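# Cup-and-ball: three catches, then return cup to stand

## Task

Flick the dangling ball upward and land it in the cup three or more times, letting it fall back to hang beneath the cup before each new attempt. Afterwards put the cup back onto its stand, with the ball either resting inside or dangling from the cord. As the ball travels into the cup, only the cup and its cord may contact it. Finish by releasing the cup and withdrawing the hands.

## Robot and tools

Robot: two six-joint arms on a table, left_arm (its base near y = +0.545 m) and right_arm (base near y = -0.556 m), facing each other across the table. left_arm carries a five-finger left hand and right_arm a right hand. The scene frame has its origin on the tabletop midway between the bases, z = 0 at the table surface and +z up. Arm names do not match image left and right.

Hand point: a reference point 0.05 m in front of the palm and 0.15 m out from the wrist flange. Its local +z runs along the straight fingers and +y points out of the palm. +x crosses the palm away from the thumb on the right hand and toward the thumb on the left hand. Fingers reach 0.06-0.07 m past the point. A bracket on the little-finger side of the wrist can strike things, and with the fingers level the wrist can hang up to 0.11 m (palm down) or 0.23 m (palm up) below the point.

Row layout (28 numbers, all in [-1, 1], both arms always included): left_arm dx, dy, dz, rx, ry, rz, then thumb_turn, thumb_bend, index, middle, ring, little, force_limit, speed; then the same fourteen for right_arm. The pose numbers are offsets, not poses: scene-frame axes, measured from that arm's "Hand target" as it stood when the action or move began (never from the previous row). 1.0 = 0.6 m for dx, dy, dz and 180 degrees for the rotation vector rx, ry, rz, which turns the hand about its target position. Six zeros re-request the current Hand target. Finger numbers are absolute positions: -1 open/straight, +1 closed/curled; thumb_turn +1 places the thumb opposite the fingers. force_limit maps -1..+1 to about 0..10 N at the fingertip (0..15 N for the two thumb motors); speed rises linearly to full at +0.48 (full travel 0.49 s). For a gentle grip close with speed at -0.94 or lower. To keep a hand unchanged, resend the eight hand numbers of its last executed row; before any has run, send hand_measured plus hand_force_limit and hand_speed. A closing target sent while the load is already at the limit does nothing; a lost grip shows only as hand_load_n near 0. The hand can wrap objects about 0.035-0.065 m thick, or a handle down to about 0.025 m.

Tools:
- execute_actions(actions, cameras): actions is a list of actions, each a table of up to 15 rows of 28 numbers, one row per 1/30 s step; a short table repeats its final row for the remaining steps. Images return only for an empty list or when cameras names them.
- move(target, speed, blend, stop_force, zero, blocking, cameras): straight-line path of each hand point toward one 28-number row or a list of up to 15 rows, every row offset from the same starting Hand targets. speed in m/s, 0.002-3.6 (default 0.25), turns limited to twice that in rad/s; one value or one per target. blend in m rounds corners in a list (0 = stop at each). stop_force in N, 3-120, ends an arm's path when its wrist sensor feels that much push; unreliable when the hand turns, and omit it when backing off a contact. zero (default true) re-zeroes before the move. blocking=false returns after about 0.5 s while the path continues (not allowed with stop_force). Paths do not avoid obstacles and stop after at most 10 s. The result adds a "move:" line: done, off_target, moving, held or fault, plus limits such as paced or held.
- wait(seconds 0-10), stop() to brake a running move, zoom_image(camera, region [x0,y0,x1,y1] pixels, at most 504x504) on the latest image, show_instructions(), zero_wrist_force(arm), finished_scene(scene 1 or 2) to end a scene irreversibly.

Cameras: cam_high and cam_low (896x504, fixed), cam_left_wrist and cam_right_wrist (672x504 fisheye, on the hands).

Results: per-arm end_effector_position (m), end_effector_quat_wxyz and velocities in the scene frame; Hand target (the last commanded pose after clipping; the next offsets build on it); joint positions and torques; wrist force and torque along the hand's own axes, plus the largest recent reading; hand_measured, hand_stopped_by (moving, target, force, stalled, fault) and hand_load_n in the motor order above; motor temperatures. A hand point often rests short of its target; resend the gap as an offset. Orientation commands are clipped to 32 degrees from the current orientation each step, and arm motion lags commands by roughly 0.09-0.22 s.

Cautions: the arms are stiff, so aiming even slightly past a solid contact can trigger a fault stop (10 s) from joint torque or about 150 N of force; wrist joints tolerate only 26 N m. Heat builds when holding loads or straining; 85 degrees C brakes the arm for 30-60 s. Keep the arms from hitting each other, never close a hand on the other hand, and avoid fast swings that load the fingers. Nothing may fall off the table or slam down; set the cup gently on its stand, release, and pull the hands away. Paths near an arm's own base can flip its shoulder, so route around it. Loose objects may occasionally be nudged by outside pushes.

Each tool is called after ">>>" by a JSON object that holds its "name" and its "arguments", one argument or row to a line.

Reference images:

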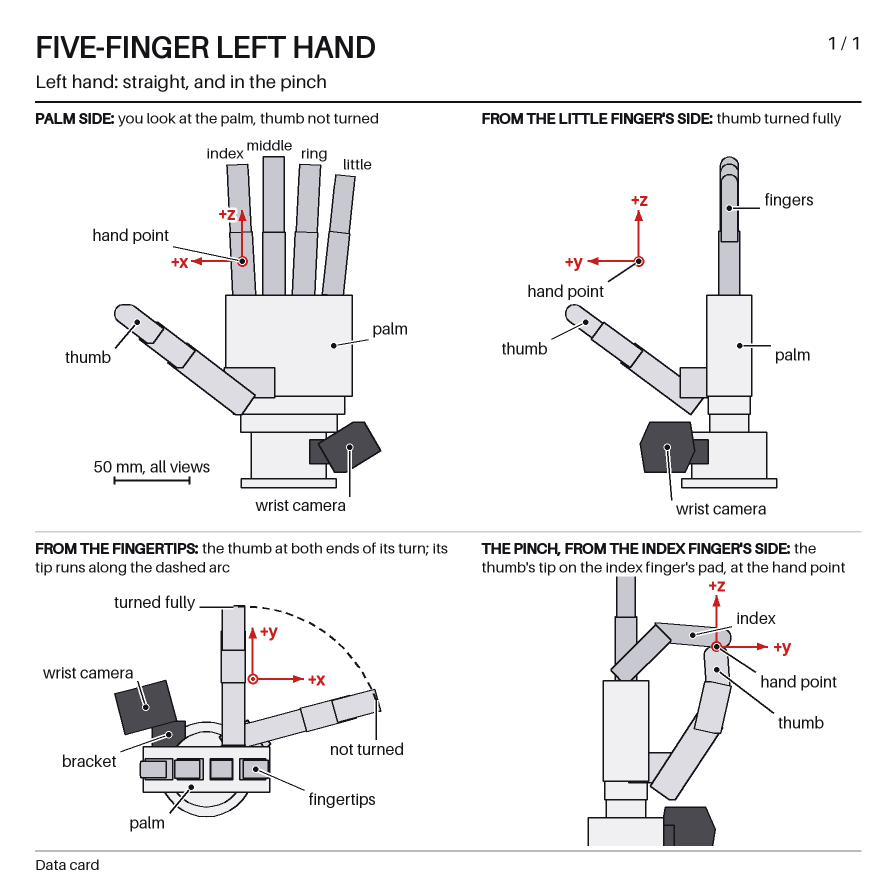

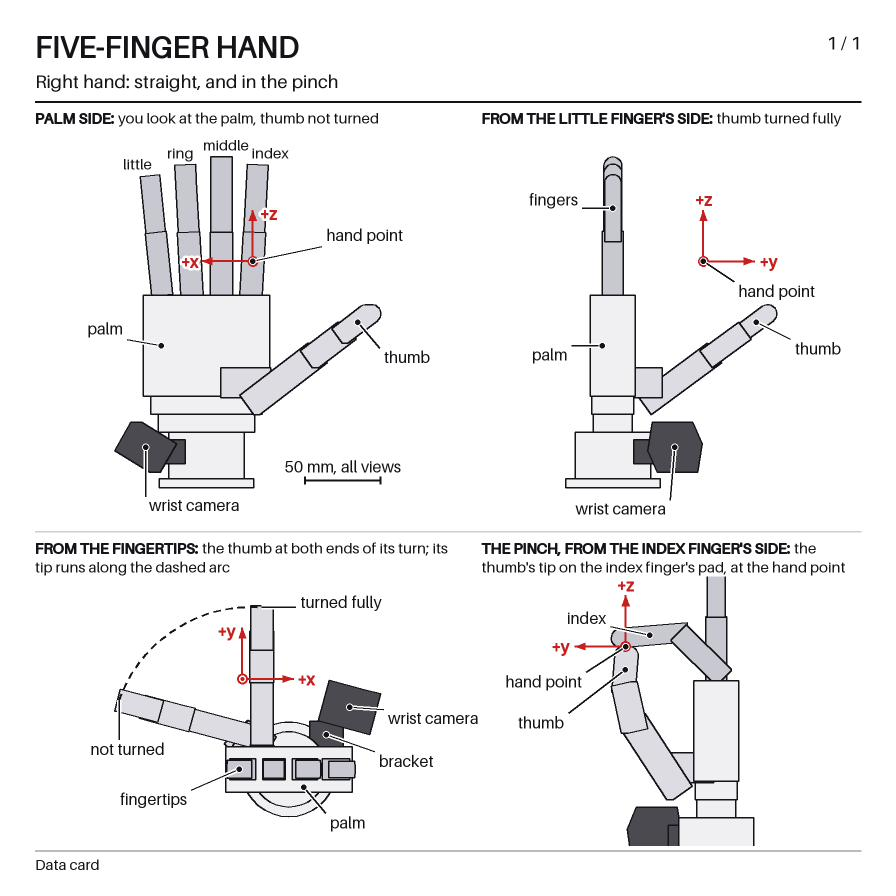

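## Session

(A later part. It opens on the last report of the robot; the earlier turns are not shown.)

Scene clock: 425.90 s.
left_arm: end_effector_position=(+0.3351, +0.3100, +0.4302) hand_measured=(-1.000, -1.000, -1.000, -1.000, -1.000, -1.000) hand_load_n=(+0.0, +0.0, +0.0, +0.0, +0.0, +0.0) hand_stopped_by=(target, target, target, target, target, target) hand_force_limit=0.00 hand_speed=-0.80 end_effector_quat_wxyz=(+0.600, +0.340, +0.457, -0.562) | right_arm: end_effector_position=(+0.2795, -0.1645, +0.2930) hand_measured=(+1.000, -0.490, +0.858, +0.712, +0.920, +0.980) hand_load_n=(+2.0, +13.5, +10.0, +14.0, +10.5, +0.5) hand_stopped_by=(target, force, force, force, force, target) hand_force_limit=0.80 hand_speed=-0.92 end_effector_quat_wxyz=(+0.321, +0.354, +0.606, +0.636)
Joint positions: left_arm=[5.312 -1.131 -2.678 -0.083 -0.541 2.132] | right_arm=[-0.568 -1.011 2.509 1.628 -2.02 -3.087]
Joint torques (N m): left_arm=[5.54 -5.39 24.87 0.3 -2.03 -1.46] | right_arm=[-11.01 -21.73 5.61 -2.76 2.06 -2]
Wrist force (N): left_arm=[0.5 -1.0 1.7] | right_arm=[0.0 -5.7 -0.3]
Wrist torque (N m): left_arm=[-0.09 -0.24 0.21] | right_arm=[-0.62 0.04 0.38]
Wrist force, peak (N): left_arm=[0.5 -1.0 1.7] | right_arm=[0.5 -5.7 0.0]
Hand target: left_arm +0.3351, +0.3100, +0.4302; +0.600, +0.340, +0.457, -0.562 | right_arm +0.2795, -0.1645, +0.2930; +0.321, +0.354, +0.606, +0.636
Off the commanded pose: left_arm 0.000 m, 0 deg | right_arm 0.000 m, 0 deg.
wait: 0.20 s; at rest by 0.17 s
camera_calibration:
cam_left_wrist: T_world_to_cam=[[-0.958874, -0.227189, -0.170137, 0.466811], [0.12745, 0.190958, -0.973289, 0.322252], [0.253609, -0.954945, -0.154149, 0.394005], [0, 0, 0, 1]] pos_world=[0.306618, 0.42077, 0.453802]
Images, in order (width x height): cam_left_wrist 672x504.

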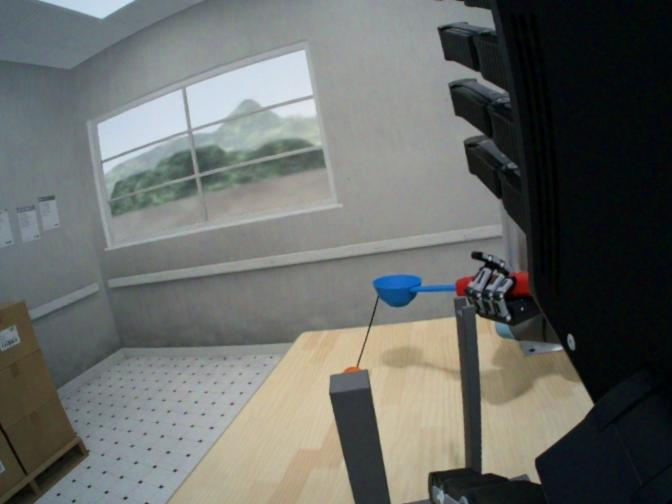

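>>> {"name": "move", "arguments": {
  "target": [0,0,0,0,0,0,-1,-1,-1,-1,-1,-1,0,-0.8,0,0,-0.0333,0,0,0,1,0.99,1.0,0.99,1.0,0.98,0.8,-0.92],
  "speed": 0.03
}}

>>> {"name": "wait", "arguments": {
  "seconds": 2.0,
  "cameras": ["cam_left_wrist"]
}}

>>> {"name": "zoom_image", "arguments": {
  "camera": "cam_left_wrist",
  "region": [320, 260, 480, 420]
}}

>>> {"name": "move", "arguments": {
  "target": [0,0,0,0,0,0,-1,-1,-1,-1,-1,-1,0,-0.8,0,0,0.0133,0,0,0,1,0.99,1.0,0.99,1.0,0.98,0.8,-0.92],
  "speed": 0.002,
  "cameras": ["cam_left_wrist"]
}}

>>> {"name": "zoom_image", "arguments": {
  "camera": "cam_left_wrist",
  "region": [320, 260, 480, 420]
}}

>>> {"name": "wait", "arguments": {
  "seconds": 0.2,
  "cameras": ["cam_left_wrist"]
}}

>>> {"name": "zoom_image", "arguments": {
  "camera": "cam_left_wrist",
  "region": [320, 260, 480, 420]
}}

Scene clock: 428.73 s.
left_arm: end_effector_position=(+0.3351, +0.3100, +0.4302) hand_measured=(-1.000, -1.000, -1.000, -1.000, -1.000, -1.000) hand_load_n=(+0.0, +0.0, +0.0, +0.0, +0.0, +0.0) hand_stopped_by=(target, target, target, target, target, target) hand_force_limit=0.00 hand_speed=-0.80 end_effector_quat_wxyz=(+0.600, +0.340, +0.457, -0.562) | right_arm: end_effector_position=(+0.2795, -0.1645, +0.2730) hand_measured=(+1.000, -0.490, +0.858, +0.712, +0.920, +0.980) hand_load_n=(+2.0, +13.5, +9.5, +14.0, +11.0, +0.5) hand_stopped_by=(target, force, force, force, force, target) hand_force_limit=0.80 hand_speed=-0.92 end_effector_quat_wxyz=(+0.321, +0.354, +0.606, +0.636) end_effector_velocity=(+0.000, +0.001, +0.001) end_effector_angular_velocity=(-0.001, +0.001, +0.002)
Joint positions: left_arm=[5.312 -1.131 -2.678 -0.083 -0.541 2.132] | right_arm=[-0.568 -0.932 2.501 1.557 -2.02 -3.087]
Joint velocities: left_arm=[within noise] | right_arm=[0.001 -0.004 0 0.005 0.001 0]
Joint torques (N m): left_arm=[5.61 -4.82 24.85 0.32 -2.01 -1.33] | right_arm=[-2.27 -38.92 -3.58 0.72 -1.5 0.08]
Wrist force (N): left_arm=[0.3 -0.7 1.7] | right_arm=[0.4 -5.3 -0.9]
Wrist torque (N m): left_arm=[-0.07 -0.20 0.19] | right_arm=[-0.58 -0.05 0.34]
Wrist force, peak (N): left_arm=[0.8 -0.8 2.0] | right_arm=[0.4 -6.3 -0.5]
Hand target: left_arm +0.3351, +0.3100, +0.4302; +0.600, +0.340, +0.457, -0.562 | right_arm +0.2795, -0.1645, +0.2730; +0.321, +0.354, +0.606, +0.636
Off the commanded pose: left_arm 0.000 m, 0 deg | right_arm 0.000 m, 0 deg.
move: done

Scene clock: 430.73 s.
left_arm: end_effector_position=(+0.3351, +0.3100, +0.4302) hand_measured=(-1.000, -1.000, -1.000, -1.000, -1.000, -1.000) hand_load_n=(+0.0, +0.0, +0.0, +0.0, +0.0, +0.0) hand_stopped_by=(target, target, target, target, target, target) hand_force_limit=0.00 hand_speed=-0.80 end_effector_quat_wxyz=(+0.600, +0.340, +0.457, -0.562) | right_arm: end_effector_position=(+0.2795, -0.1645, +0.2730) hand_measured=(+1.000, -0.490, +0.858, +0.712, +0.920, +0.980) hand_load_n=(+2.0, +13.5, +9.5, +14.0, +10.0, +0.5) hand_stopped_by=(target, force, force, force, force, target) hand_force_limit=0.80 hand_speed=-0.92 end_effector_quat_wxyz=(+0.321, +0.354, +0.606, +0.636)
Joint positions: left_arm=[5.312 -1.131 -2.678 -0.083 -0.541 2.132] | right_arm=[-0.568 -0.932 2.501 1.557 -2.02 -3.087]
Joint torques (N m): left_arm=[5.25 -4.85 25.17 0.36 -2.06 -1.44] | right_arm=[-2.77 -40.03 9.37 -1.45 -1.22 -1.97]
Wrist force (N): left_arm=[0.5 -0.6 1.6] | right_arm=[0.3 -5.0 -0.6]
Wrist torque (N m): left_arm=[-0.04 -0.23 0.20] | right_arm=[-0.57 -0.04 0.30]
Wrist force, peak (N): left_arm=[0.3 -0.8 2.0] | right_arm=[0.2 -5.7 -0.6]
Hand target: left_arm +0.3351, +0.3100, +0.4302; +0.600, +0.340, +0.457, -0.562 | right_arm +0.2795, -0.1645, +0.2730; +0.321, +0.354, +0.606, +0.636
Off the commanded pose: left_arm 0.000 m, 0 deg | right_arm 0.000 m, 0 deg.
wait: 2.00 s; at rest by 0.17 s
camera_calibration:
cam_left_wrist: T_world_to_cam=[[-0.958874, -0.227189, -0.170137, 0.466811], [0.12745, 0.190958, -0.973289, 0.322252], [0.253609, -0.954945, -0.154149, 0.394005], [0, 0, 0, 1]] pos_world=[0.306618, 0.42077, 0.453802]
Images, in order (width x height): cam_left_wrist 672x504.

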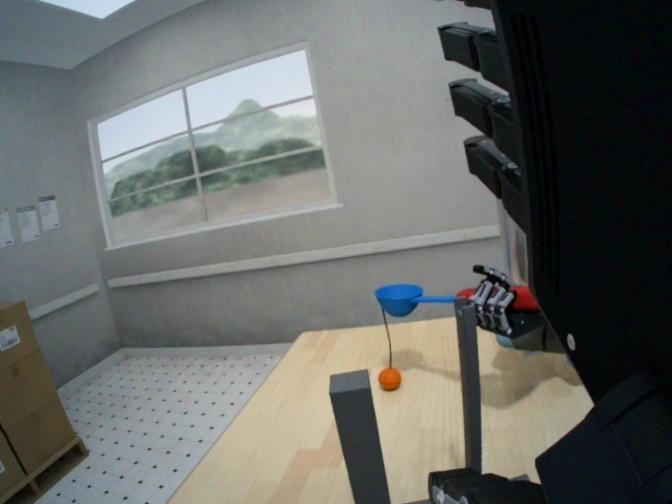

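Scaled by 3.150 from the camera's 672x504 image, which has a finer 960x720 frame.

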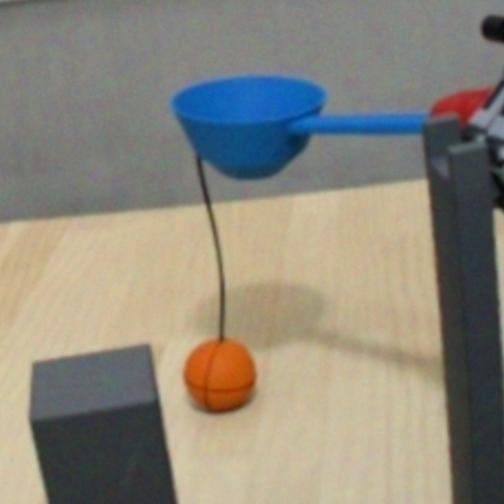

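Scene clock: 434.93 s.
left_arm: end_effector_position=(+0.3351, +0.3100, +0.4302) hand_measured=(-1.000, -1.000, -1.000, -1.000, -1.000, -1.000) hand_load_n=(+0.0, +0.0, +0.0, +0.5, +0.0, +0.0) hand_stopped_by=(target, target, target, target, target, target) hand_force_limit=0.00 hand_speed=-0.80 end_effector_quat_wxyz=(+0.600, +0.340, +0.457, -0.562) | right_arm: end_effector_position=(+0.2795, -0.1645, +0.2810) hand_measured=(+1.000, -0.490, +0.858, +0.712, +0.920, +0.980) hand_load_n=(+2.0, +13.5, +9.5, +14.0, +10.5, +0.5) hand_stopped_by=(target, force, force, force, force, target) hand_force_limit=0.80 hand_speed=-0.92 end_effector_quat_wxyz=(+0.321, +0.354, +0.606, +0.636)
Joint positions: left_arm=[5.312 -1.131 -2.678 -0.083 -0.541 2.132] | right_arm=[-0.568 -0.964 2.505 1.585 -2.02 -3.087]
Joint torques (N m): left_arm=[5.27 -5.43 24.59 0.35 -1.98 -1.54] | right_arm=[-4.54 -33.34 9.5 -0.02 -0.66 -1.09]
Wrist force (N): left_arm=[0.6 -0.6 1.4] | right_arm=[-0.3 -5.4 -0.5]
Wrist torque (N m): left_arm=[-0.02 -0.25 0.20] | right_arm=[-0.58 0.05 0.36]
Wrist force, peak (N): left_arm=[0.7 -0.9 1.9] | right_arm=[0.4 -6.2 -0.1]
Hand target: left_arm +0.3351, +0.3100, +0.4302; +0.600, +0.340, +0.457, -0.562 | right_arm +0.2795, -0.1645, +0.2810; +0.321, +0.354, +0.606, +0.636
Off the commanded pose: left_arm 0.000 m, 0 deg | right_arm 0.000 m, 0 deg.
move: done
camera_calibration:
cam_left_wrist: T_world_to_cam=[[-0.958874, -0.227189, -0.170137, 0.466811], [0.12745, 0.190958, -0.973289, 0.322252], [0.253609, -0.954945, -0.154149, 0.394005], [0, 0, 0, 1]] pos_world=[0.306618, 0.42077, 0.453802]
Images, in order (width x height): cam_left_wrist 672x504.

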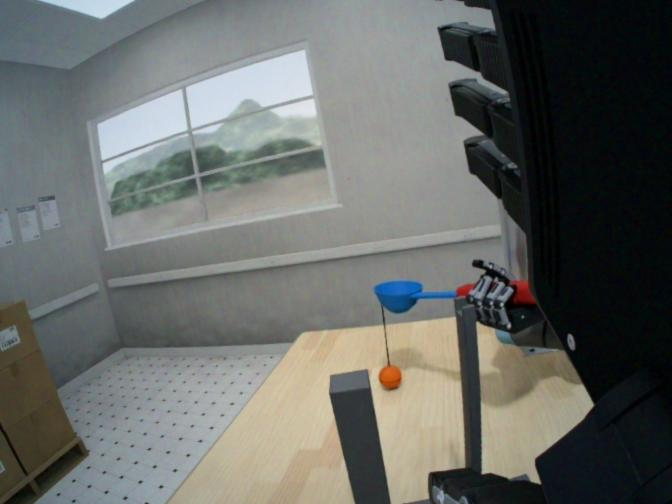

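Scaled by 3.150 from the camera's 672x504 image, which has a finer 960x720 frame.

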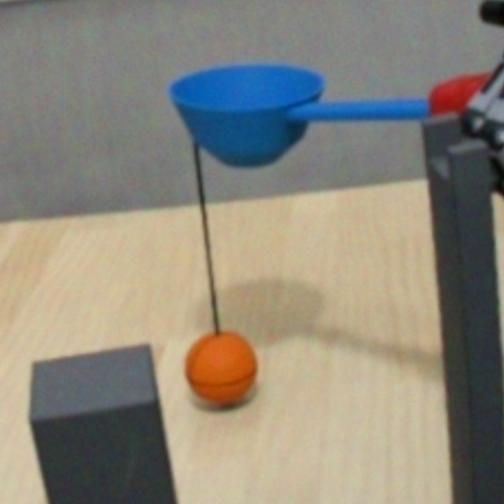

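Scene clock: 435.13 s.
left_arm: end_effector_position=(+0.3351, +0.3100, +0.4302) hand_measured=(-1.000, -1.000, -1.000, -1.000, -1.000, -1.000) hand_load_n=(+0.0, +0.0, +0.0, +0.0, +0.0, +0.0) hand_stopped_by=(target, target, target, target, target, target) hand_force_limit=0.00 hand_speed=-0.80 end_effector_quat_wxyz=(+0.600, +0.340, +0.457, -0.562) | right_arm: end_effector_position=(+0.2795, -0.1645, +0.2810) hand_measured=(+1.000, -0.490, +0.858, +0.712, +0.920, +0.980) hand_load_n=(+2.0, +13.5, +9.5, +14.0, +11.0, +0.5) hand_stopped_by=(target, force, force, force, force, target) hand_force_limit=0.80 hand_speed=-0.92 end_effector_quat_wxyz=(+0.321, +0.354, +0.606, +0.636)
Joint positions: left_arm=[5.312 -1.131 -2.678 -0.083 -0.541 2.132] | right_arm=[-0.568 -0.964 2.505 1.585 -2.02 -3.087]
Joint torques (N m): left_arm=[5.36 -5.61 24.66 0.33 -2.07 -1.48] | right_arm=[-3.74 -29.58 7.08 -1.56 -0.93 -1.14]
Wrist force (N): left_arm=[0.1 -0.8 1.5] | right_arm=[0.2 -5.7 -0.8]
Wrist torque (N m): left_arm=[-0.06 -0.19 0.18] | right_arm=[-0.61 -0.02 0.37]
Wrist force, peak (N): left_arm=[0.3 -0.6 1.7] | right_arm=[0.2 -5.7 -0.8]
Hand target: left_arm +0.3351, +0.3100, +0.4302; +0.600, +0.340, +0.457, -0.562 | right_arm +0.2795, -0.1645, +0.2810; +0.321, +0.354, +0.606, +0.636
Off the commanded pose: left_arm 0.000 m, 0 deg | right_arm 0.000 m, 0 deg.
wait: 0.20 s; at rest by 0.17 s
camera_calibration:
cam_left_wrist: T_world_to_cam=[[-0.958874, -0.227189, -0.170137, 0.466811], [0.12745, 0.190958, -0.973289, 0.322252], [0.253609, -0.954945, -0.154149, 0.394005], [0, 0, 0, 1]] pos_world=[0.306618, 0.42077, 0.453802]
Images, in order (width x height): cam_left_wrist 672x504.

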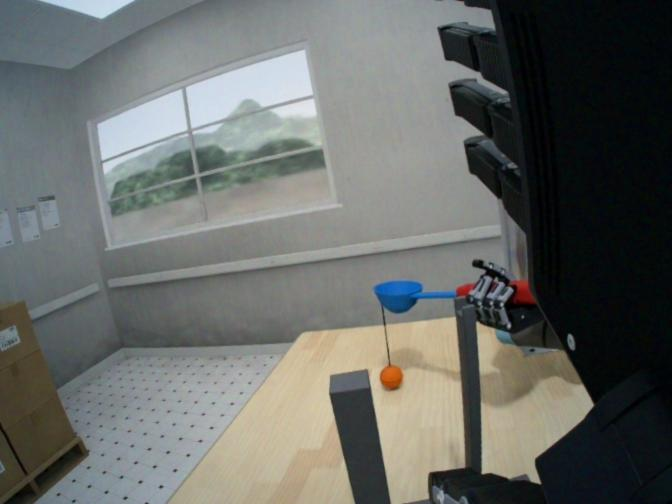

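Scaled by 3.150 from the camera's 672x504 image, which has a finer 960x720 frame.

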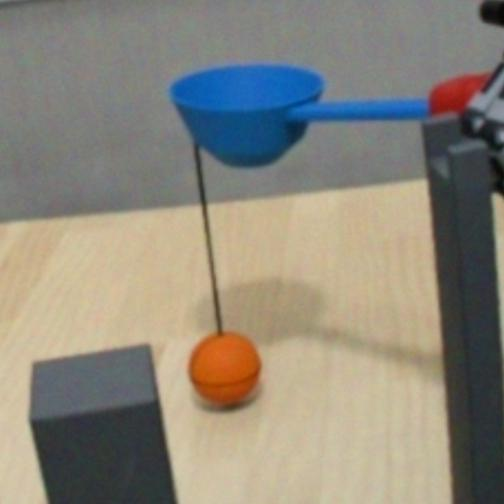

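>>> {"name": "execute_actions", "arguments": {
  "actions": [
    [[0,0,0,0,0,0,-1,-1,-1,-1,-1,-1,0,-0.8,0,0,0,0,0,0,1,0.99,1,0.99,1,0.98,0.8,-0.92],[0,0,0,0,0,0,-1,-1,-1,-1,-1,-1,0,-0.8,0.0001,0.0001,0.0001,0,0,0,1,0.99,1,0.99,1,0.98,0.8,-0.92],[0,0,0,0,0,0,-1,-1,-1,-1,-1,-1,0,-0.8,0.0003,0.0003,0.0005,0,0,0,1,0.99,1,0.99,1,0.98,0.8,-0.92],[0,0,0,0,0,0,-1,-1,-1,-1,-1,-1,0,-0.8,0.0008,0.0008,0.0011,0,0,0,1,0.99,1,0.99,1,0.98,0.8,-0.92],[0,0,0,0,0,0,-1,-1,-1,-1,-1,-1,0,-0.8,0.0015,0.0015,0.0021,0,0,0,1,0.99,1,0.99,1,0.98,0.8,-0.92],[0,0,0,0,0,0,-1,-1,-1,-1,-1,-1,0,-0.8,0.0026,0.0026,0.0036,0,0,0,1,0.99,1,0.99,1,0.98,0.8,-0.92],[0,0,0,0,0,0,-1,-1,-1,-1,-1,-1,0,-0.8,0.0041,0.0041,0.0057,0,0,0,1,0.99,1,0.99,1,0.98,0.8,-0.92],[0,0,0,0,0,0,-1,-1,-1,-1,-1,-1,0,-0.8,0.0060,0.0060,0.0083,0,0,0,1,0.99,1,0.99,1,0.98,0.8,-0.92],[0,0,0,0,0,0,-1,-1,-1,-1,-1,-1,0,-0.8,0.0084,0.0084,0.0117,0,0,0,1,0.99,1,0.99,1,0.98,0.8,-0.92],[0,0,0,0,0,0,-1,-1,-1,-1,-1,-1,0,-0.8,0.0114,0.0114,0.0159,0,0,0,1,0.99,1,0.99,1,0.98,0.8,-0.92],[0,0,0,0,0,0,-1,-1,-1,-1,-1,-1,0,-0.8,0.0149,0.0149,0.0208,0,0,0,1,0.99,1,0.99,1,0.98,0.8,-0.92],[0,0,0,0,0,0,-1,-1,-1,-1,-1,-1,0,-0.8,0.0190,0.0190,0.0265,0,0,0,1,0.99,1,0.99,1,0.98,0.8,-0.92],[0,0,0,0,0,0,-1,-1,-1,-1,-1,-1,0,-0.8,0.0237,0.0237,0.0331,0,0,0,1,0.99,1,0.99,1,0.98,0.8,-0.92],[0,0,0,0,0,0,-1,-1,-1,-1,-1,-1,0,-0.8,0.0290,0.0290,0.0404,0,0,0,1,0.99,1,0.99,1,0.98,0.8,-0.92],[0,0,0,0,0,0,-1,-1,-1,-1,-1,-1,0,-0.8,0.0349,0.0349,0.0487,0,0,0,1,0.99,1,0.99,1,0.98,0.8,-0.92]],
    [[0,0,0,0,0,0,-1,-1,-1,-1,-1,-1,0,-0.8,0.0065,0.0065,0.0090,0,0,0,1,0.99,1,0.99,1,0.98,0.8,-0.92],[0,0,0,0,0,0,-1,-1,-1,-1,-1,-1,0,-0.8,0.0135,0.0135,0.0187,0,0,0,1,0.99,1,0.99,1,0.98,0.8,-0.92],[0,0,0,0,0,0,-1,-1,-1,-1,-1,-1,0,-0.8,0.0210,0.0210,0.0292,0,0,0,1,0.99,1,0.99,1,0.98,0.8,-0.92],[0,0,0,0,0,0,-1,-1,-1,-1,-1,-1,0,-0.8,0.0290,0.0290,0.0404,0,0,0,1,0.99,1,0.99,1,0.98,0.8,-0.92],[0,0,0,0,0,0,-1,-1,-1,-1,-1,-1,0,-0.8,0.0375,0.0375,0.0522,0,0,0,1,0.99,1,0.99,1,0.98,0.8,-0.92],[0,0,0,0,0,0,-1,-1,-1,-1,-1,-1,0,-0.8,0.0463,0.0463,0.0645,0,0,0,1,0.99,1,0.99,1,0.98,0.8,-0.92],[0,0,0,0,0,0,-1,-1,-1,-1,-1,-1,0,-0.8,0.0554,0.0554,0.0772,0,0,0,1,0.99,1,0.99,1,0.98,0.8,-0.92],[0,0,0,0,0,0,-1,-1,-1,-1,-1,-1,0,-0.8,0.0648,0.0648,0.0902,0,0,0,1,0.99,1,0.99,1,0.98,0.8,-0.92],[0,0,0,0,0,0,-1,-1,-1,-1,-1,-1,0,-0.8,0.0743,0.0743,0.1036,0,0,0,1,0.99,1,0.99,1,0.98,0.8,-0.92],[0,0,0,0,0,0,-1,-1,-1,-1,-1,-1,0,-0.8,0.0840,0.0840,0.1170,0,0,0,1,0.99,1,0.99,1,0.98,0.8,-0.92],[0,0,0,0,0,0,-1,-1,-1,-1,-1,-1,0,-0.8,0.0937,0.0937,0.1306,0,0,0,1,0.99,1,0.99,1,0.98,0.8,-0.92],[0,0,0,0,0,0,-1,-1,-1,-1,-1,-1,0,-0.8,0.1034,0.1034,0.1440,0,0,0,1,0.99,1,0.99,1,0.98,0.8,-0.92],[0,0,0,0,0,0,-1,-1,-1,-1,-1,-1,0,-0.8,0.1129,0.1129,0.1574,0,0,0,1,0.99,1,0.99,1,0.98,0.8,-0.92],[0,0,0,0,0,0,-1,-1,-1,-1,-1,-1,0,-0.8,0.1223,0.1223,0.1704,0,0,0,1,0.99,1,0.99,1,0.98,0.8,-0.92],[0,0,0,0,0,0,-1,-1,-1,-1,-1,-1,0,-0.8,0.1314,0.1314,0.1831,0,0,0,1,0.99,1,0.99,1,0.98,0.8,-0.92]],
    [[0,0,0,0,0,0,-1,-1,-1,-1,-1,-1,0,-0.8,0.0088,0.0088,0.0123,0,0,0,1,0.99,1,0.99,1,0.98,0.8,-0.92],[0,0,0,0,0,0,-1,-1,-1,-1,-1,-1,0,-0.8,0.0173,0.0173,0.0241,0,0,0,1,0.99,1,0.99,1,0.98,0.8,-0.92],[0,0,0,0,0,0,-1,-1,-1,-1,-1,-1,0,-0.8,0.0253,0.0253,0.0353,0,0,0,1,0.99,1,0.99,1,0.98,0.8,-0.92],[0,0,0,0,0,0,-1,-1,-1,-1,-1,-1,0,-0.8,0.0328,0.0328,0.0458,0,0,0,1,0.99,1,0.99,1,0.98,0.8,-0.92],[0,0,0,0,0,0,-1,-1,-1,-1,-1,-1,0,-0.8,0.0398,0.0398,0.0555,0,0,0,1,0.99,1,0.99,1,0.98,0.8,-0.92],[0,0,0,0,0,0,-1,-1,-1,-1,-1,-1,0,-0.8,0.0463,0.0463,0.0645,0,0,0,1,0.99,1,0.99,1,0.98,0.8,-0.92],[0,0,0,0,0,0,-1,-1,-1,-1,-1,-1,0,-0.8,0.0522,0.0522,0.0728,0,0,0,1,0.99,1,0.99,1,0.98,0.8,-0.92],[0,0,0,0,0,0,-1,-1,-1,-1,-1,-1,0,-0.8,0.0575,0.0575,0.0801,0,0,0,1,0.99,1,0.99,1,0.98,0.8,-0.92],[0,0,0,0,0,0,-1,-1,-1,-1,-1,-1,0,-0.8,0.0622,0.0622,0.0867,0,0,0,1,0.99,1,0.99,1,0.98,0.8,-0.92],[0,0,0,0,0,0,-1,-1,-1,-1,-1,-1,0,-0.8,0.0663,0.0663,0.0924,0,0,0,1,0.99,1,0.99,1,0.98,0.8,-0.92],[0,0,0,0,0,0,-1,-1,-1,-1,-1,-1,0,-0.8,0.0698,0.0698,0.0973,0,0,0,1,0.99,1,0.99,1,0.98,0.8,-0.92],[0,0,0,0,0,0,-1,-1,-1,-1,-1,-1,0,-0.8,0.0728,0.0728,0.1015,0,0,0,1,0.99,1,0.99,1,0.98,0.8,-0.92],[0,0,0,0,0,0,-1,-1,-1,-1,-1,-1,0,-0.8,0.0752,0.0752,0.1049,0,0,0,1,0.99,1,0.99,1,0.98,0.8,-0.92],[0,0,0,0,0,0,-1,-1,-1,-1,-1,-1,0,-0.8,0.0771,0.0771,0.1075,0,0,0,1,0.99,1,0.99,1,0.98,0.8,-0.92],[0,0,0,0,0,0,-1,-1,-1,-1,-1,-1,0,-0.8,0.0786,0.0786,0.1096,0,0,0,1,0.99,1,0.99,1,0.98,0.8,-0.92]],
    [[0,0,0,0,0,0,-1,-1,-1,-1,-1,-1,0,-0.8,0.0011,0.0011,0.0015,0,0,0,1,0.99,1,0.99,1,0.98,0.8,-0.92],[0,0,0,0,0,0,-1,-1,-1,-1,-1,-1,0,-0.8,0.0018,0.0018,0.0025,0,0,0,1,0.99,1,0.99,1,0.98,0.8,-0.92],[0,0,0,0,0,0,-1,-1,-1,-1,-1,-1,0,-0.8,0.0023,0.0023,0.0031,0,0,0,1,0.99,1,0.99,1,0.98,0.8,-0.92],[0,0,0,0,0,0,-1,-1,-1,-1,-1,-1,0,-0.8,0.0025,0.0025,0.0035,0,0,0,1,0.99,1,0.99,1,0.98,0.8,-0.92],[0,0,0,0,0,0,-1,-1,-1,-1,-1,-1,0,-0.8,0.0026,0.0026,0.0036,0,0,0,1,0.99,1,0.99,1,0.98,0.8,-0.92]]
  ],
  "cameras": ["cam_left_wrist"]
}}

>>> {"name": "wait", "arguments": {
  "seconds": 0.2,
  "cameras": ["cam_left_wrist"]
}}

>>> {"name": "execute_actions", "arguments": {
  "actions": [
    [[0,0,0,0,0,0,-1,-1,-1,-1,-1,-1,0,-0.8,-0.0002,-0.0002,0,0,0,0,1,0.99,1,0.99,1,0.98,0.8,-0.92],[0,0,0,0,0,0,-1,-1,-1,-1,-1,-1,0,-0.8,-0.0022,-0.0022,0,0,0,0,1,0.99,1,0.99,1,0.98,0.8,-0.92],[0,0,0,0,0,0,-1,-1,-1,-1,-1,-1,0,-0.8,-0.0074,-0.0074,0,0,0,0,1,0.99,1,0.99,1,0.98,0.8,-0.92],[0,0,0,0,0,0,-1,-1,-1,-1,-1,-1,0,-0.8,-0.0166,-0.0166,0,0,0,0,1,0.99,1,0.99,1,0.98,0.8,-0.92],[0,0,0,0,0,0,-1,-1,-1,-1,-1,-1,0,-0.8,-0.0303,-0.0303,0,0,0,0,1,0.99,1,0.99,1,0.98,0.8,-0.92],[0,0,0,0,0,0,-1,-1,-1,-1,-1,-1,0,-0.8,-0.0481,-0.0481,0,0,0,0,1,0.99,1,0.99,1,0.98,0.8,-0.92],[0,0,0,0,0,0,-1,-1,-1,-1,-1,-1,0,-0.8,-0.0690,-0.0690,0,0,0,0,1,0.99,1,0.99,1,0.98,0.8,-0.92],[0,0,0,0,0,0,-1,-1,-1,-1,-1,-1,0,-0.8,-0.0916,-0.0916,0,0,0,0,1,0.99,1,0.99,1,0.98,0.8,-0.92],[0,0,0,0,0,0,-1,-1,-1,-1,-1,-1,0,-0.8,-0.1146,-0.1146,0,0,0,0,1,0.99,1,0.99,1,0.98,0.8,-0.92],[0,0,0,0,0,0,-1,-1,-1,-1,-1,-1,0,-0.8,-0.1373,-0.1373,0,0,0,0,1,0.99,1,0.99,1,0.98,0.8,-0.92],[0,0,0,0,0,0,-1,-1,-1,-1,-1,-1,0,-0.8,-0.1587,-0.1587,0,0,0,0,1,0.99,1,0.99,1,0.98,0.8,-0.92],[0,0,0,0,0,0,-1,-1,-1,-1,-1,-1,0,-0.8,-0.1773,-0.1773,0,0,0,0,1,0.99,1,0.99,1,0.98,0.8,-0.92],[0,0,0,0,0,0,-1,-1,-1,-1,-1,-1,0,-0.8,-0.1925,-0.1925,0,0,0,0,1,0.99,1,0.99,1,0.98,0.8,-0.92],[0,0,0,0,0,0,-1,-1,-1,-1,-1,-1,0,-0.8,-0.2031,-0.2031,0,0,0,0,1,0.99,1,0.99,1,0.98,0.8,-0.92],[0,0,0,0,0,0,-1,-1,-1,-1,-1,-1,0,-0.8,-0.2086,-0.2086,0,0,0,0,1,0.99,1,0.99,1,0.98,0.8,-0.92]],
    [[0,0,0,0,0,0,-1,-1,-1,-1,-1,-1,0,-0.8,0,0,0,0,0,0,1,0.99,1,0.99,1,0.98,0.8,-0.92],[0,0,0,0,0,0,-1,-1,-1,-1,-1,-1,0,-0.8,0.0055,0.0055,0,0,0,0,1,0.99,1,0.99,1,0.98,0.8,-0.92],[0,0,0,0,0,0,-1,-1,-1,-1,-1,-1,0,-0.8,0.0161,0.0161,0,0,0,0,1,0.99,1,0.99,1,0.98,0.8,-0.92],[0,0,0,0,0,0,-1,-1,-1,-1,-1,-1,0,-0.8,0.0313,0.0313,0,0,0,0,1,0.99,1,0.99,1,0.98,0.8,-0.92],[0,0,0,0,0,0,-1,-1,-1,-1,-1,-1,0,-0.8,0.0499,0.0499,0,0,0,0,1,0.99,1,0.99,1,0.98,0.8,-0.92],[0,0,0,0,0,0,-1,-1,-1,-1,-1,-1,0,-0.8,0.0713,0.0713,0,0,0,0,1,0.99,1,0.99,1,0.98,0.8,-0.92],[0,0,0,0,0,0,-1,-1,-1,-1,-1,-1,0,-0.8,0.0940,0.0940,0.0003,0,0,0,1,0.99,1,0.99,1,0.98,0.8,-0.92],[0,0,0,0,0,0,-1,-1,-1,-1,-1,-1,0,-0.8,0.1168,0.1168,0.0027,0,0,0,1,0.99,1,0.99,1,0.98,0.8,-0.92],[0,0,0,0,0,0,-1,-1,-1,-1,-1,-1,0,-0.8,0.1385,0.1385,0.0085,0,0,0,1,0.99,1,0.99,1,0.98,0.8,-0.92],[0,0,0,0,0,0,-1,-1,-1,-1,-1,-1,0,-0.8,0.1584,0.1584,0.0192,0,0,0,1,0.99,1,0.99,1,0.98,0.8,-0.92],[0,0,0,0,0,0,-1,-1,-1,-1,-1,-1,0,-0.8,0.1754,0.1754,0.0350,0,0,0,1,0.99,1,0.99,1,0.98,0.8,-0.92],[0,0,0,0,0,0,-1,-1,-1,-1,-1,-1,0,-0.8,0.1888,0.1888,0.0555,0,0,0,1,0.99,1,0.99,1,0.98,0.8,-0.92],[0,0,0,0,0,0,-1,-1,-1,-1,-1,-1,0,-0.8,0.1981,0.1981,0.0795,0,0,0,1,0.99,1,0.99,1,0.98,0.8,-0.92],[0,0,0,0,0,0,-1,-1,-1,-1,-1,-1,0,-0.8,0.2029,0.2029,0.1055,0,0,0,1,0.99,1,0.99,1,0.98,0.8,-0.92],[0,0,0,0,0,0,-1,-1,-1,-1,-1,-1,0,-0.8,0.2029,0.2029,0.1315,0,0,0,1,0.99,1,0.99,1,0.98,0.8,-0.92]],
    [[0,0,0,0,0,0,-1,-1,-1,-1,-1,-1,0,-0.8,-0.0048,-0.0048,0.0233,0,0,0,1,0.99,1,0.99,1,0.98,0.8,-0.92],[0,0,0,0,0,0,-1,-1,-1,-1,-1,-1,0,-0.8,-0.0141,-0.0141,0.0420,0,0,0,1,0.99,1,0.99,1,0.98,0.8,-0.92],[0,0,0,0,0,0,-1,-1,-1,-1,-1,-1,0,-0.8,-0.0275,-0.0275,0.0538,0,0,0,1,0.99,1,0.99,1,0.98,0.8,-0.92],[0,0,0,0,0,0,-1,-1,-1,-1,-1,-1,0,-0.8,-0.0432,-0.0458,0.0580,0,0,0,1,0.99,1,0.99,1,0.98,0.8,-0.92],[0,0,0,0,0,0,-1,-1,-1,-1,-1,-1,0,-0.8,-0.0592,-0.0694,0.0538,0,0,0,1,0.99,1,0.99,1,0.98,0.8,-0.92],[0,0,0,0,0,0,-1,-1,-1,-1,-1,-1,0,-0.8,-0.0751,-0.0971,0.0420,0,0,0,1,0.99,1,0.99,1,0.98,0.8,-0.92],[0,0,0,0,0,0,-1,-1,-1,-1,-1,-1,0,-0.8,-0.0905,-0.1271,0.0233,0,0,0,1,0.99,1,0.99,1,0.98,0.8,-0.92],[0,0,0,0,0,0,-1,-1,-1,-1,-1,-1,0,-0.8,-0.1042,-0.1572,0,0,0,0,1,0.99,1,0.99,1,0.98,0.8,-0.92],[0,0,0,0,0,0,-1,-1,-1,-1,-1,-1,0,-0.8,-0.1157,-0.1853,-0.0260,0,0,0,1,0.99,1,0.99,1,0.98,0.8,-0.92],[0,0,0,0,0,0,-1,-1,-1,-1,-1,-1,0,-0.8,-0.1260,-0.2102,-0.0523,0,0,0,1,0.99,1,0.99,1,0.98,0.8,-0.92],[0,0,0,0,0,0,-1,-1,-1,-1,-1,-1,0,-0.8,-0.1358,-0.2318,-0.0788,0,0,0,1,0.99,1,0.99,1,0.98,0.8,-0.92],[0,0,0,0,0,0,-1,-1,-1,-1,-1,-1,0,-0.8,-0.1457,-0.2491,-0.1052,0,0,0,1,0.99,1,0.99,1,0.98,0.8,-0.92],[0,0,0,0,0,0,-1,-1,-1,-1,-1,-1,0,-0.8,-0.1557,-0.2617,-0.1315,0,0,0,1,0.99,1,0.99,1,0.98,0.8,-0.92],[0,0,0,0,0,0,-1,-1,-1,-1,-1,-1,0,-0.8,-0.1651,-0.2711,-0.1560,0,0,0,1,0.99,1,0.99,1,0.98,0.8,-0.92],[0,0,0,0,0,0,-1,-1,-1,-1,-1,-1,0,-0.8,-0.1725,-0.2785,-0.1768,0,0,0,1,0.99,1,0.99,1,0.98,0.8,-0.92]],
    [[0,0,0,0,0,0,-1,-1,-1,-1,-1,-1,0,-0.8,-0.0051,-0.0051,-0.0168,0,0,0,1,0.99,1,0.99,1,0.98,0.8,-0.92],[0,0,0,0,0,0,-1,-1,-1,-1,-1,-1,0,-0.8,-0.0083,-0.0083,-0.0300,0,0,0,1,0.99,1,0.99,1,0.98,0.8,-0.92],[0,0,0,0,0,0,-1,-1,-1,-1,-1,-1,0,-0.8,-0.0092,-0.0092,-0.0395,0,0,0,1,0.99,1,0.99,1,0.98,0.8,-0.92],[0,0,0,0,0,0,-1,-1,-1,-1,-1,-1,0,-0.8,-0.0092,-0.0092,-0.0450,0,0,0,1,0.99,1,0.99,1,0.98,0.8,-0.92],[0,0,0,0,0,0,-1,-1,-1,-1,-1,-1,0,-0.8,-0.0092,-0.0092,-0.0468,0,0,0,1,0.99,1,0.99,1,0.98,0.8,-0.92]]
  ],
  "cameras": ["cam_left_wrist", "cam_high"]
}}

>>> {"name": "wait", "arguments": {
  "seconds": 0.0667,
  "cameras": ["cam_left_wrist"]
}}

Scene clock: 448.40 s.
left_arm: end_effector_position=(+0.3351, +0.3100, +0.4302) hand_measured=(-1.000, -1.000, -1.000, -1.000, -1.000, -1.000) hand_load_n=(+0.0, +0.0, +0.0, +0.0, +0.0, +0.0) hand_stopped_by=(target, target, target, target, target, target) hand_force_limit=0.00 hand_speed=-0.80 end_effector_quat_wxyz=(+0.600, +0.340, +0.457, -0.562) | right_arm: end_effector_position=(+0.4280, -0.0160, +0.4879) hand_measured=(+1.000, -0.490, +0.858, +0.712, +0.920, +0.980) hand_load_n=(+2.5, +13.5, +9.5, +14.0, +10.5, +0.5) hand_stopped_by=(target, force, force, force, force, target) hand_force_limit=0.80 hand_speed=-0.92 end_effector_quat_wxyz=(+0.321, +0.354, +0.606, +0.636)
Joint positions: left_arm=[5.312 -1.131 -2.678 -0.083 -0.541 2.132] | right_arm=[-0.678 -1.247 1.902 2.472 -1.91 -3.086]
Joint torques (N m): left_arm=[6.2 -4.56 24.69 0.17 -2.03 -1.34] | right_arm=[-3.49 -33.24 -8.93 -3.99 0.66 1.68]
Wrist force (N): left_arm=[0.2 -0.8 1.8] | right_arm=[0.3 -5.7 0.0]
Wrist torque (N m): left_arm=[-0.07 -0.18 0.18] | right_arm=[-0.65 -0.06 0.20]
Wrist force, peak (N): left_arm=[0.4 -0.9 2.0] | right_arm=[0.0 -6.4 -0.9]
Hand target: left_arm +0.3351, +0.3100, +0.4302; +0.600, +0.340, +0.457, -0.562 | right_arm +0.4280, -0.0160, +0.4880; +0.321, +0.354, +0.606, +0.636
Off the commanded pose: left_arm 0.000 m, 0 deg | right_arm 0.000 m, 0 deg.
camera_calibration:
cam_left_wrist: T_world_to_cam=[[-0.958874, -0.227189, -0.170137, 0.466811], [0.12745, 0.190958, -0.973289, 0.322252], [0.253609, -0.954945, -0.154149, 0.394005], [0, 0, 0, 1]] pos_world=[0.306618, 0.42077, 0.453802]
Images, in order (width x height): cam_left_wrist 672x504.

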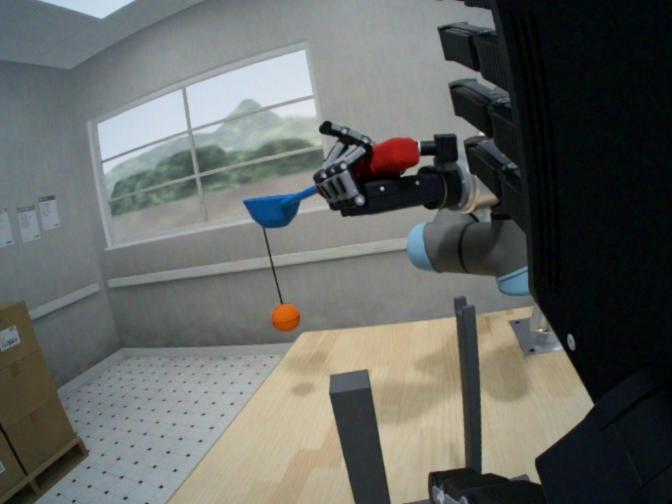

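Scene clock: 448.60 s.
left_arm: end_effector_position=(+0.3351, +0.3100, +0.4302) hand_measured=(-1.000, -1.000, -1.000, -1.000, -1.000, -1.000) hand_load_n=(+0.0, +0.0, +0.0, +0.0, +0.0, +0.0) hand_stopped_by=(target, target, target, target, target, target) hand_force_limit=0.00 hand_speed=-0.80 end_effector_quat_wxyz=(+0.600, +0.340, +0.457, -0.562) | right_arm: end_effector_position=(+0.4280, -0.0160, +0.4879) hand_measured=(+1.000, -0.490, +0.858, +0.712, +0.920, +0.980) hand_load_n=(+2.0, +13.5, +9.5, +14.0, +10.5, +0.5) hand_stopped_by=(target, force, force, force, force, target) hand_force_limit=0.80 hand_speed=-0.92 end_effector_quat_wxyz=(+0.321, +0.354, +0.606, +0.636)
Joint positions: left_arm=[5.312 -1.131 -2.678 -0.083 -0.541 2.132] | right_arm=[-0.678 -1.247 1.902 2.472 -1.91 -3.086]
Joint torques (N m): left_arm=[5.39 -4.93 25.39 0.28 -2 -1.58] | right_arm=[-1.31 -36.23 -8.62 -3.95 -0.11 1.62]
Wrist force (N): left_arm=[0.4 -0.7 1.2] | right_arm=[0.6 -5.7 -0.1]
Wrist torque (N m): left_arm=[-0.03 -0.23 0.19] | right_arm=[-0.65 -0.09 0.21]
Wrist force, peak (N): left_arm=[0.7 -0.9 1.7] | right_arm=[0.5 -5.9 0.1]
Hand target: left_arm +0.3351, +0.3100, +0.4302; +0.600, +0.340, +0.457, -0.562 | right_arm +0.4280, -0.0160, +0.4880; +0.321, +0.354, +0.606, +0.636
Off the commanded pose: left_arm 0.000 m, 0 deg | right_arm 0.000 m, 0 deg.
wait: 0.20 s; at rest by 0.17 s
camera_calibration:
cam_left_wrist: T_world_to_cam=[[-0.958874, -0.227189, -0.170137, 0.466811], [0.12745, 0.190958, -0.973289, 0.322252], [0.253609, -0.954945, -0.154149, 0.394005], [0, 0, 0, 1]] pos_world=[0.306618, 0.42077, 0.453802]
Images, in order (width x height): cam_left_wrist 672x504.

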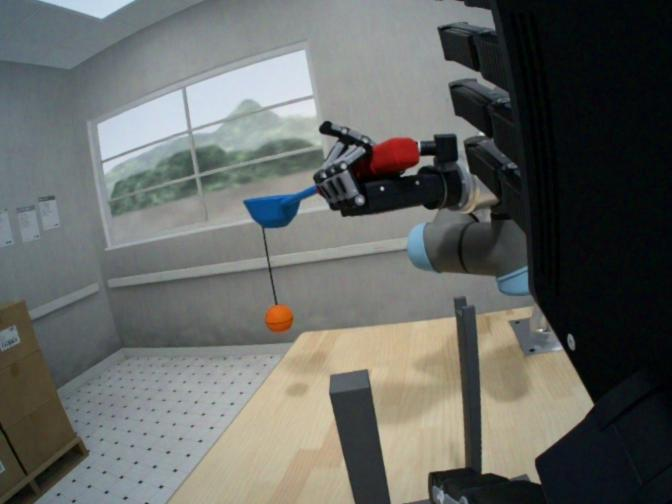

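Scene clock: 450.80 s.
left_arm: end_effector_position=(+0.3351, +0.3100, +0.4302) hand_measured=(-1.000, -1.000, -1.000, -1.000, -1.000, -1.000) hand_load_n=(-0.5, +0.0, +0.5, +0.0, +0.0, +0.0) hand_stopped_by=(target, target, target, target, target, target) hand_force_limit=0.00 hand_speed=-0.80 end_effector_quat_wxyz=(+0.600, +0.340, +0.457, -0.562) | right_arm: end_effector_position=(+0.3155, -0.1921, +0.4328) hand_measured=(+1.000, -0.490, +0.858, +0.712, +0.920, +0.980) hand_load_n=(+2.5, +13.5, +8.5, +14.0, +10.0, +0.5) hand_stopped_by=(target, force, force, force, force, target) hand_force_limit=0.80 hand_speed=-0.92 end_effector_quat_wxyz=(+0.321, +0.354, +0.606, +0.636)
Joint positions: left_arm=[5.312 -1.131 -2.678 -0.083 -0.541 2.132] | right_arm=[-0.758 -1.58 2.518 2.189 -1.83 -3.084]
Joint torques (N m): left_arm=[6.35 -5.63 24.51 0.06 -2.15 -1.57] | right_arm=[11.54 -3.01 -4.11 -3.61 1.41 1.73]
Wrist force (N): left_arm=[0.5 -0.6 1.5] | right_arm=[0.3 -5.7 -0.3]
Wrist torque (N m): left_arm=[-0.03 -0.24 0.19] | right_arm=[-0.65 -0.04 0.33]
Wrist force, peak (N): left_arm=[0.3 -1.0 2.0] | right_arm=[0.5 -10.6 2.6]
Hand target: left_arm +0.3351, +0.3100, +0.4302; +0.600, +0.340, +0.457, -0.562 | right_arm +0.3155, -0.1921, +0.4327; +0.321, +0.354, +0.606, +0.636
Off the commanded pose: left_arm 0.000 m, 0 deg | right_arm 0.000 m, 0 deg.
camera_calibration:
cam_left_wrist: T_world_to_cam=[[-0.958874, -0.227189, -0.170137, 0.466811], [0.12745, 0.190958, -0.973289, 0.322252], [0.253609, -0.954945, -0.154149, 0.394005], [0, 0, 0, 1]] pos_world=[0.306618, 0.42077, 0.453802]
Images, in order (width x height): cam_high 896x504, cam_left_wrist 672x504.

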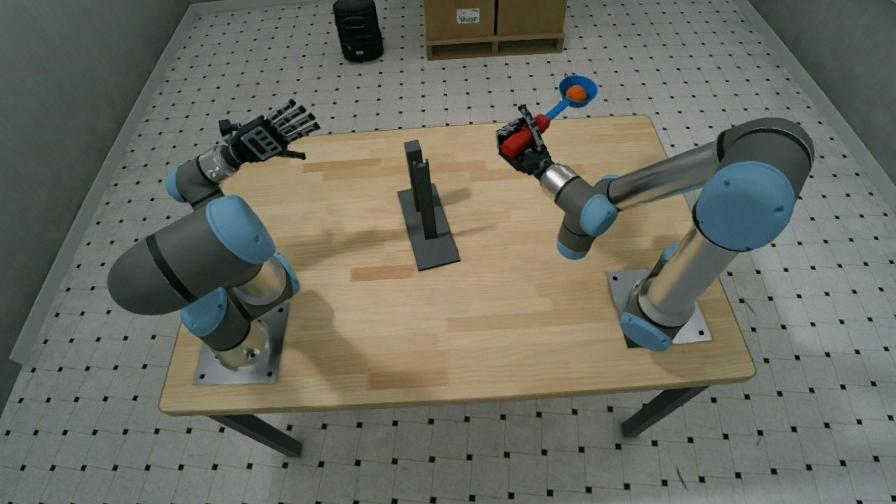

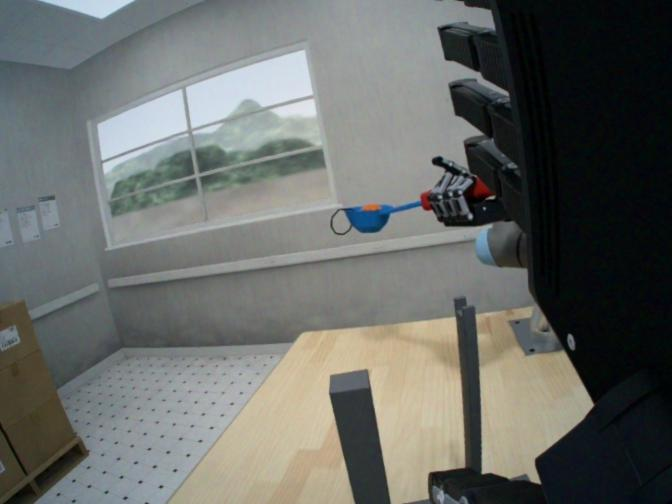

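Scene clock: 450.90 s.
left_arm: end_effector_position=(+0.3351, +0.3100, +0.4302) hand_measured=(-1.000, -1.000, -1.000, -1.000, -1.000, -1.000) hand_load_n=(+0.0, +0.0, +0.0, +0.0, +0.0, +0.0) hand_stopped_by=(target, target, target, target, target, target) hand_force_limit=0.00 hand_speed=-0.80 end_effector_quat_wxyz=(+0.600, +0.340, +0.457, -0.562) | right_arm: end_effector_position=(+0.3155, -0.1921, +0.4327) hand_measured=(+1.000, -0.490, +0.858, +0.712, +0.920, +0.980) hand_load_n=(+2.0, +13.5, +8.5, +14.0, +9.5, +0.5) hand_stopped_by=(target, force, force, force, force, target) hand_force_limit=0.80 hand_speed=-0.92 end_effector_quat_wxyz=(+0.321, +0.354, +0.606, +0.636)
Joint positions: left_arm=[5.312 -1.131 -2.678 -0.083 -0.541 2.132] | right_arm=[-0.758 -1.58 2.518 2.189 -1.83 -3.084]
Joint torques (N m): left_arm=[6.3 -5.14 24.42 0.24 -2.16 -1.47] | right_arm=[12.12 -2.58 -4.22 -3.73 2.1 1.71]
Wrist force (N): left_arm=[0.6 -1.0 1.4] | right_arm=[0.5 -5.5 -0.3]
Wrist torque (N m): left_arm=[-0.08 -0.26 0.21] | right_arm=[-0.61 -0.08 0.35]
Wrist force, peak (N): left_arm=[0.6 -0.7 1.7] | right_arm=[0.5 -5.5 -0.7]
Hand target: left_arm +0.3351, +0.3100, +0.4302; +0.600, +0.340, +0.457, -0.562 | right_arm +0.3155, -0.1921, +0.4327; +0.321, +0.354, +0.606, +0.636
Off the commanded pose: left_arm 0.000 m, 0 deg | right_arm 0.000 m, 0 deg.
wait: 0.10 s; no rest
camera_calibration:
cam_left_wrist: T_world_to_cam=[[-0.958874, -0.227189, -0.170137, 0.466811], [0.12745, 0.190958, -0.973289, 0.322252], [0.253609, -0.954945, -0.154149, 0.394005], [0, 0, 0, 1]] pos_world=[0.306618, 0.42077, 0.453802]
Images, in order (width x height): cam_left_wrist 672x504.

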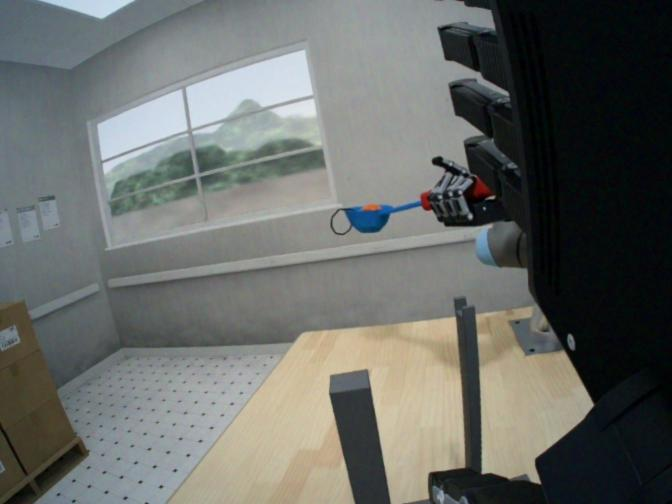

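>>> {"name": "move", "arguments": {
  "target": [0,0,0,0,0,0,-1,-1,-1,-1,-1,-1,0,-0.8,-0.06,0.046,-0.1212,0.2946,0.2946,0,1,0.99,1,0.99,1,0.98,0.8,-0.92],
  "speed": 0.4,
  "cameras": ["cam_left_wrist", "cam_high"]
}}

Scene clock: 456.37 s.
left_arm: end_effector_position=(+0.3351, +0.3100, +0.4302) hand_measured=(-1.000, -1.000, -1.000, -1.000, -1.000, -1.000) hand_load_n=(+0.0, +0.0, +0.0, +0.0, +0.0, +0.0) hand_stopped_by=(target, target, target, target, target, target) hand_force_limit=0.00 hand_speed=-0.80 end_effector_quat_wxyz=(+0.600, +0.340, +0.457, -0.562) | right_arm: end_effector_position=(+0.2796, -0.1645, +0.3600) hand_measured=(+1.000, -0.490, +0.858, +0.712, +0.920, +0.980) hand_load_n=(+2.5, +13.5, +7.5, +14.0, +4.0, +0.0) hand_stopped_by=(target, force, force, force, force, target) hand_force_limit=0.80 hand_speed=-0.92 end_effector_quat_wxyz=(-0.159, +0.693, +0.346, +0.613) end_effector_velocity=(+0.000, -0.001, -0.002) end_effector_angular_velocity=(+0.002, +0.004, -0.002)
Joint positions: left_arm=[5.312 -1.131 -2.678 -0.083 -0.541 2.132] | right_arm=[-0.584 -1.74 2.438 2.652 -1.857 -1.721]
Joint velocities: left_arm=[within noise] | right_arm=[-0.001 0 0.003 0 0 0.005]
Joint torques (N m): left_arm=[5.77 -4.3 25.41 -0.01 -2.07 -1.49] | right_arm=[11.85 -0.17 -14.25 -4.33 -0.97 1.9]
Wrist force (N): left_arm=[0.0 -0.8 1.8] | right_arm=[-3.1 -1.9 0.2]
Wrist torque (N m): left_arm=[-0.08 -0.15 0.17] | right_arm=[-0.26 0.31 -0.04]
Wrist force, peak (N): left_arm=[0.2 -1.2 1.8] | right_arm=[0.4 -5.9 -0.5]
Hand target: left_arm +0.3351, +0.3100, +0.4302; +0.600, +0.340, +0.457, -0.562 | right_arm +0.2795, -0.1645, +0.3600; -0.159, +0.693, +0.346, +0.613
Off the commanded pose: left_arm 0.000 m, 0 deg | right_arm 0.000 m, 0 deg.
move: done
camera_calibration:
cam_left_wrist: T_world_to_cam=[[-0.958874, -0.227189, -0.170137, 0.466811], [0.12745, 0.190958, -0.973289, 0.322252], [0.253609, -0.954945, -0.154149, 0.394005], [0, 0, 0, 1]] pos_world=[0.306618, 0.42077, 0.453802]
Images, in order (width x height): cam_high 896x504, cam_left_wrist 672x504.

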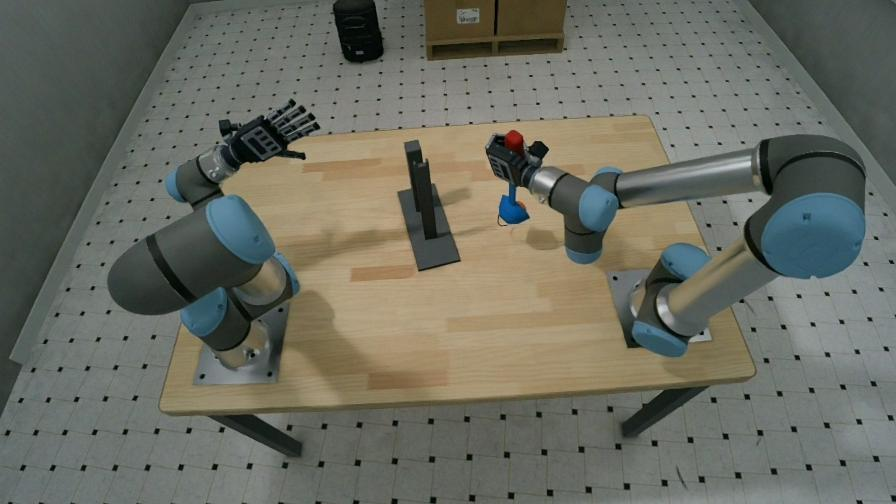

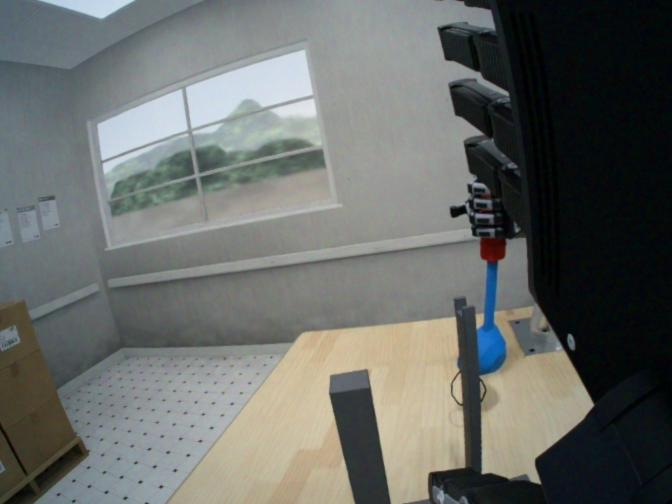

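>>> {"name": "move", "arguments": {
  "target": [0,0,0,0,0,0,-1,-1,-1,-1,-1,-1,0,-0.8,0,0,0.03,0.0904,0.0904,0,1,0.99,1,0.99,1,0.98,0.8,-0.92],
  "speed": 0.3,
  "cameras": ["cam_left_wrist", "cam_high"]
}}

>>> {"name": "zoom_image", "arguments": {
  "camera": "cam_high",
  "region": [450, 120, 590, 260]
}}

Scene clock: 458.23 s.
left_arm: end_effector_position=(+0.3351, +0.3100, +0.4302) hand_measured=(-1.000, -1.000, -1.000, -1.000, -1.000, -1.000) hand_load_n=(+0.0, +0.0, +0.0, +0.0, +0.0, +0.5) hand_stopped_by=(target, target, target, target, target, target) hand_force_limit=0.00 hand_speed=-0.80 end_effector_quat_wxyz=(+0.600, +0.340, +0.457, -0.562) | right_arm: end_effector_position=(+0.2796, -0.1645, +0.3781) hand_measured=(+1.000, -0.490, +0.858, +0.712, +0.920, +0.980) hand_load_n=(+1.5, +13.0, +0.0, +14.5, +0.0, +0.0) hand_stopped_by=(target, force, force, force, force, target) hand_force_limit=0.80 hand_speed=-0.92 end_effector_quat_wxyz=(-0.302, +0.743, +0.230, +0.552)
Joint positions: left_arm=[5.312 -1.131 -2.678 -0.083 -0.541 2.132] | right_arm=[-0.719 -1.9 2.407 2.846 -1.641 -1.355]
Joint torques (N m): left_arm=[5.36 -6.08 24.22 0.14 -2.09 -1.5] | right_arm=[3.29 -0.03 -10.25 -2.51 0.51 2.2]
Wrist force (N): left_arm=[0.3 -0.7 1.6] | right_arm=[0.0 -1.0 -0.4]
Wrist torque (N m): left_arm=[-0.06 -0.21 0.19] | right_arm=[-0.14 0.16 0.07]
Wrist force, peak (N): left_arm=[0.8 -0.8 2.1] | right_arm=[-3.5 -2.0 0.9]
Hand target: left_arm +0.3351, +0.3100, +0.4302; +0.600, +0.340, +0.457, -0.562 | right_arm +0.2795, -0.1645, +0.3780; -0.302, +0.743, +0.230, +0.552
Off the commanded pose: left_arm 0.000 m, 0 deg | right_arm 0.000 m, 0 deg.
move: done
camera_calibration:
cam_left_wrist: T_world_to_cam=[[-0.958874, -0.227189, -0.170137, 0.466811], [0.12745, 0.190958, -0.973289, 0.322252], [0.253609, -0.954945, -0.154149, 0.394005], [0, 0, 0, 1]] pos_world=[0.306618, 0.42077, 0.453802]
Images, in order (width x height): cam_high 896x504, cam_left_wrist 672x504.

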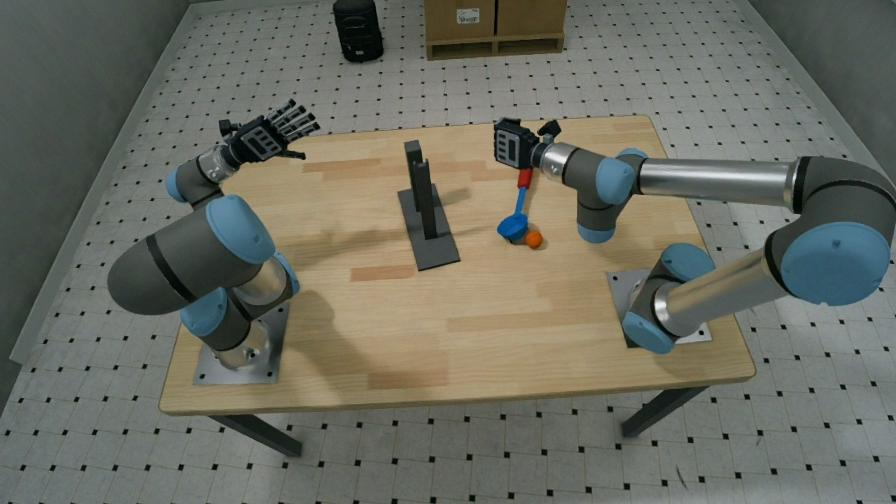

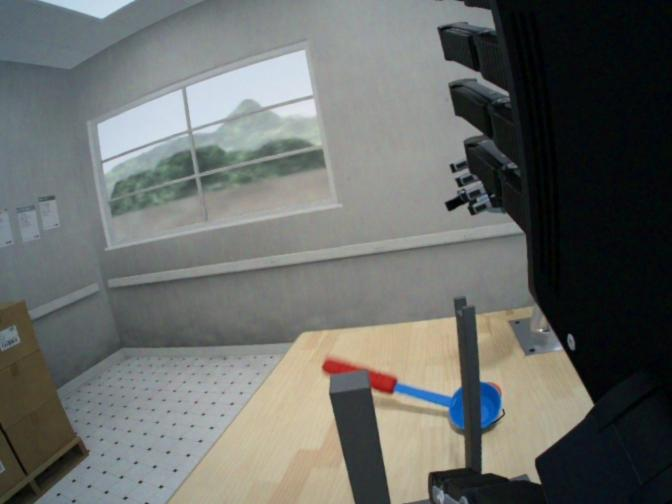

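Scaled by 3.600 from the camera's 896x504 image, which has a finer 1280x720 frame.

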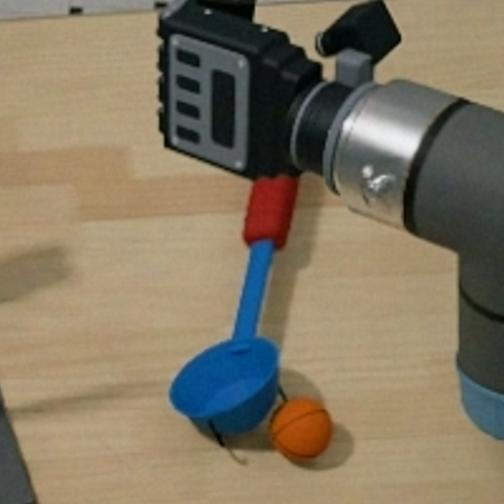

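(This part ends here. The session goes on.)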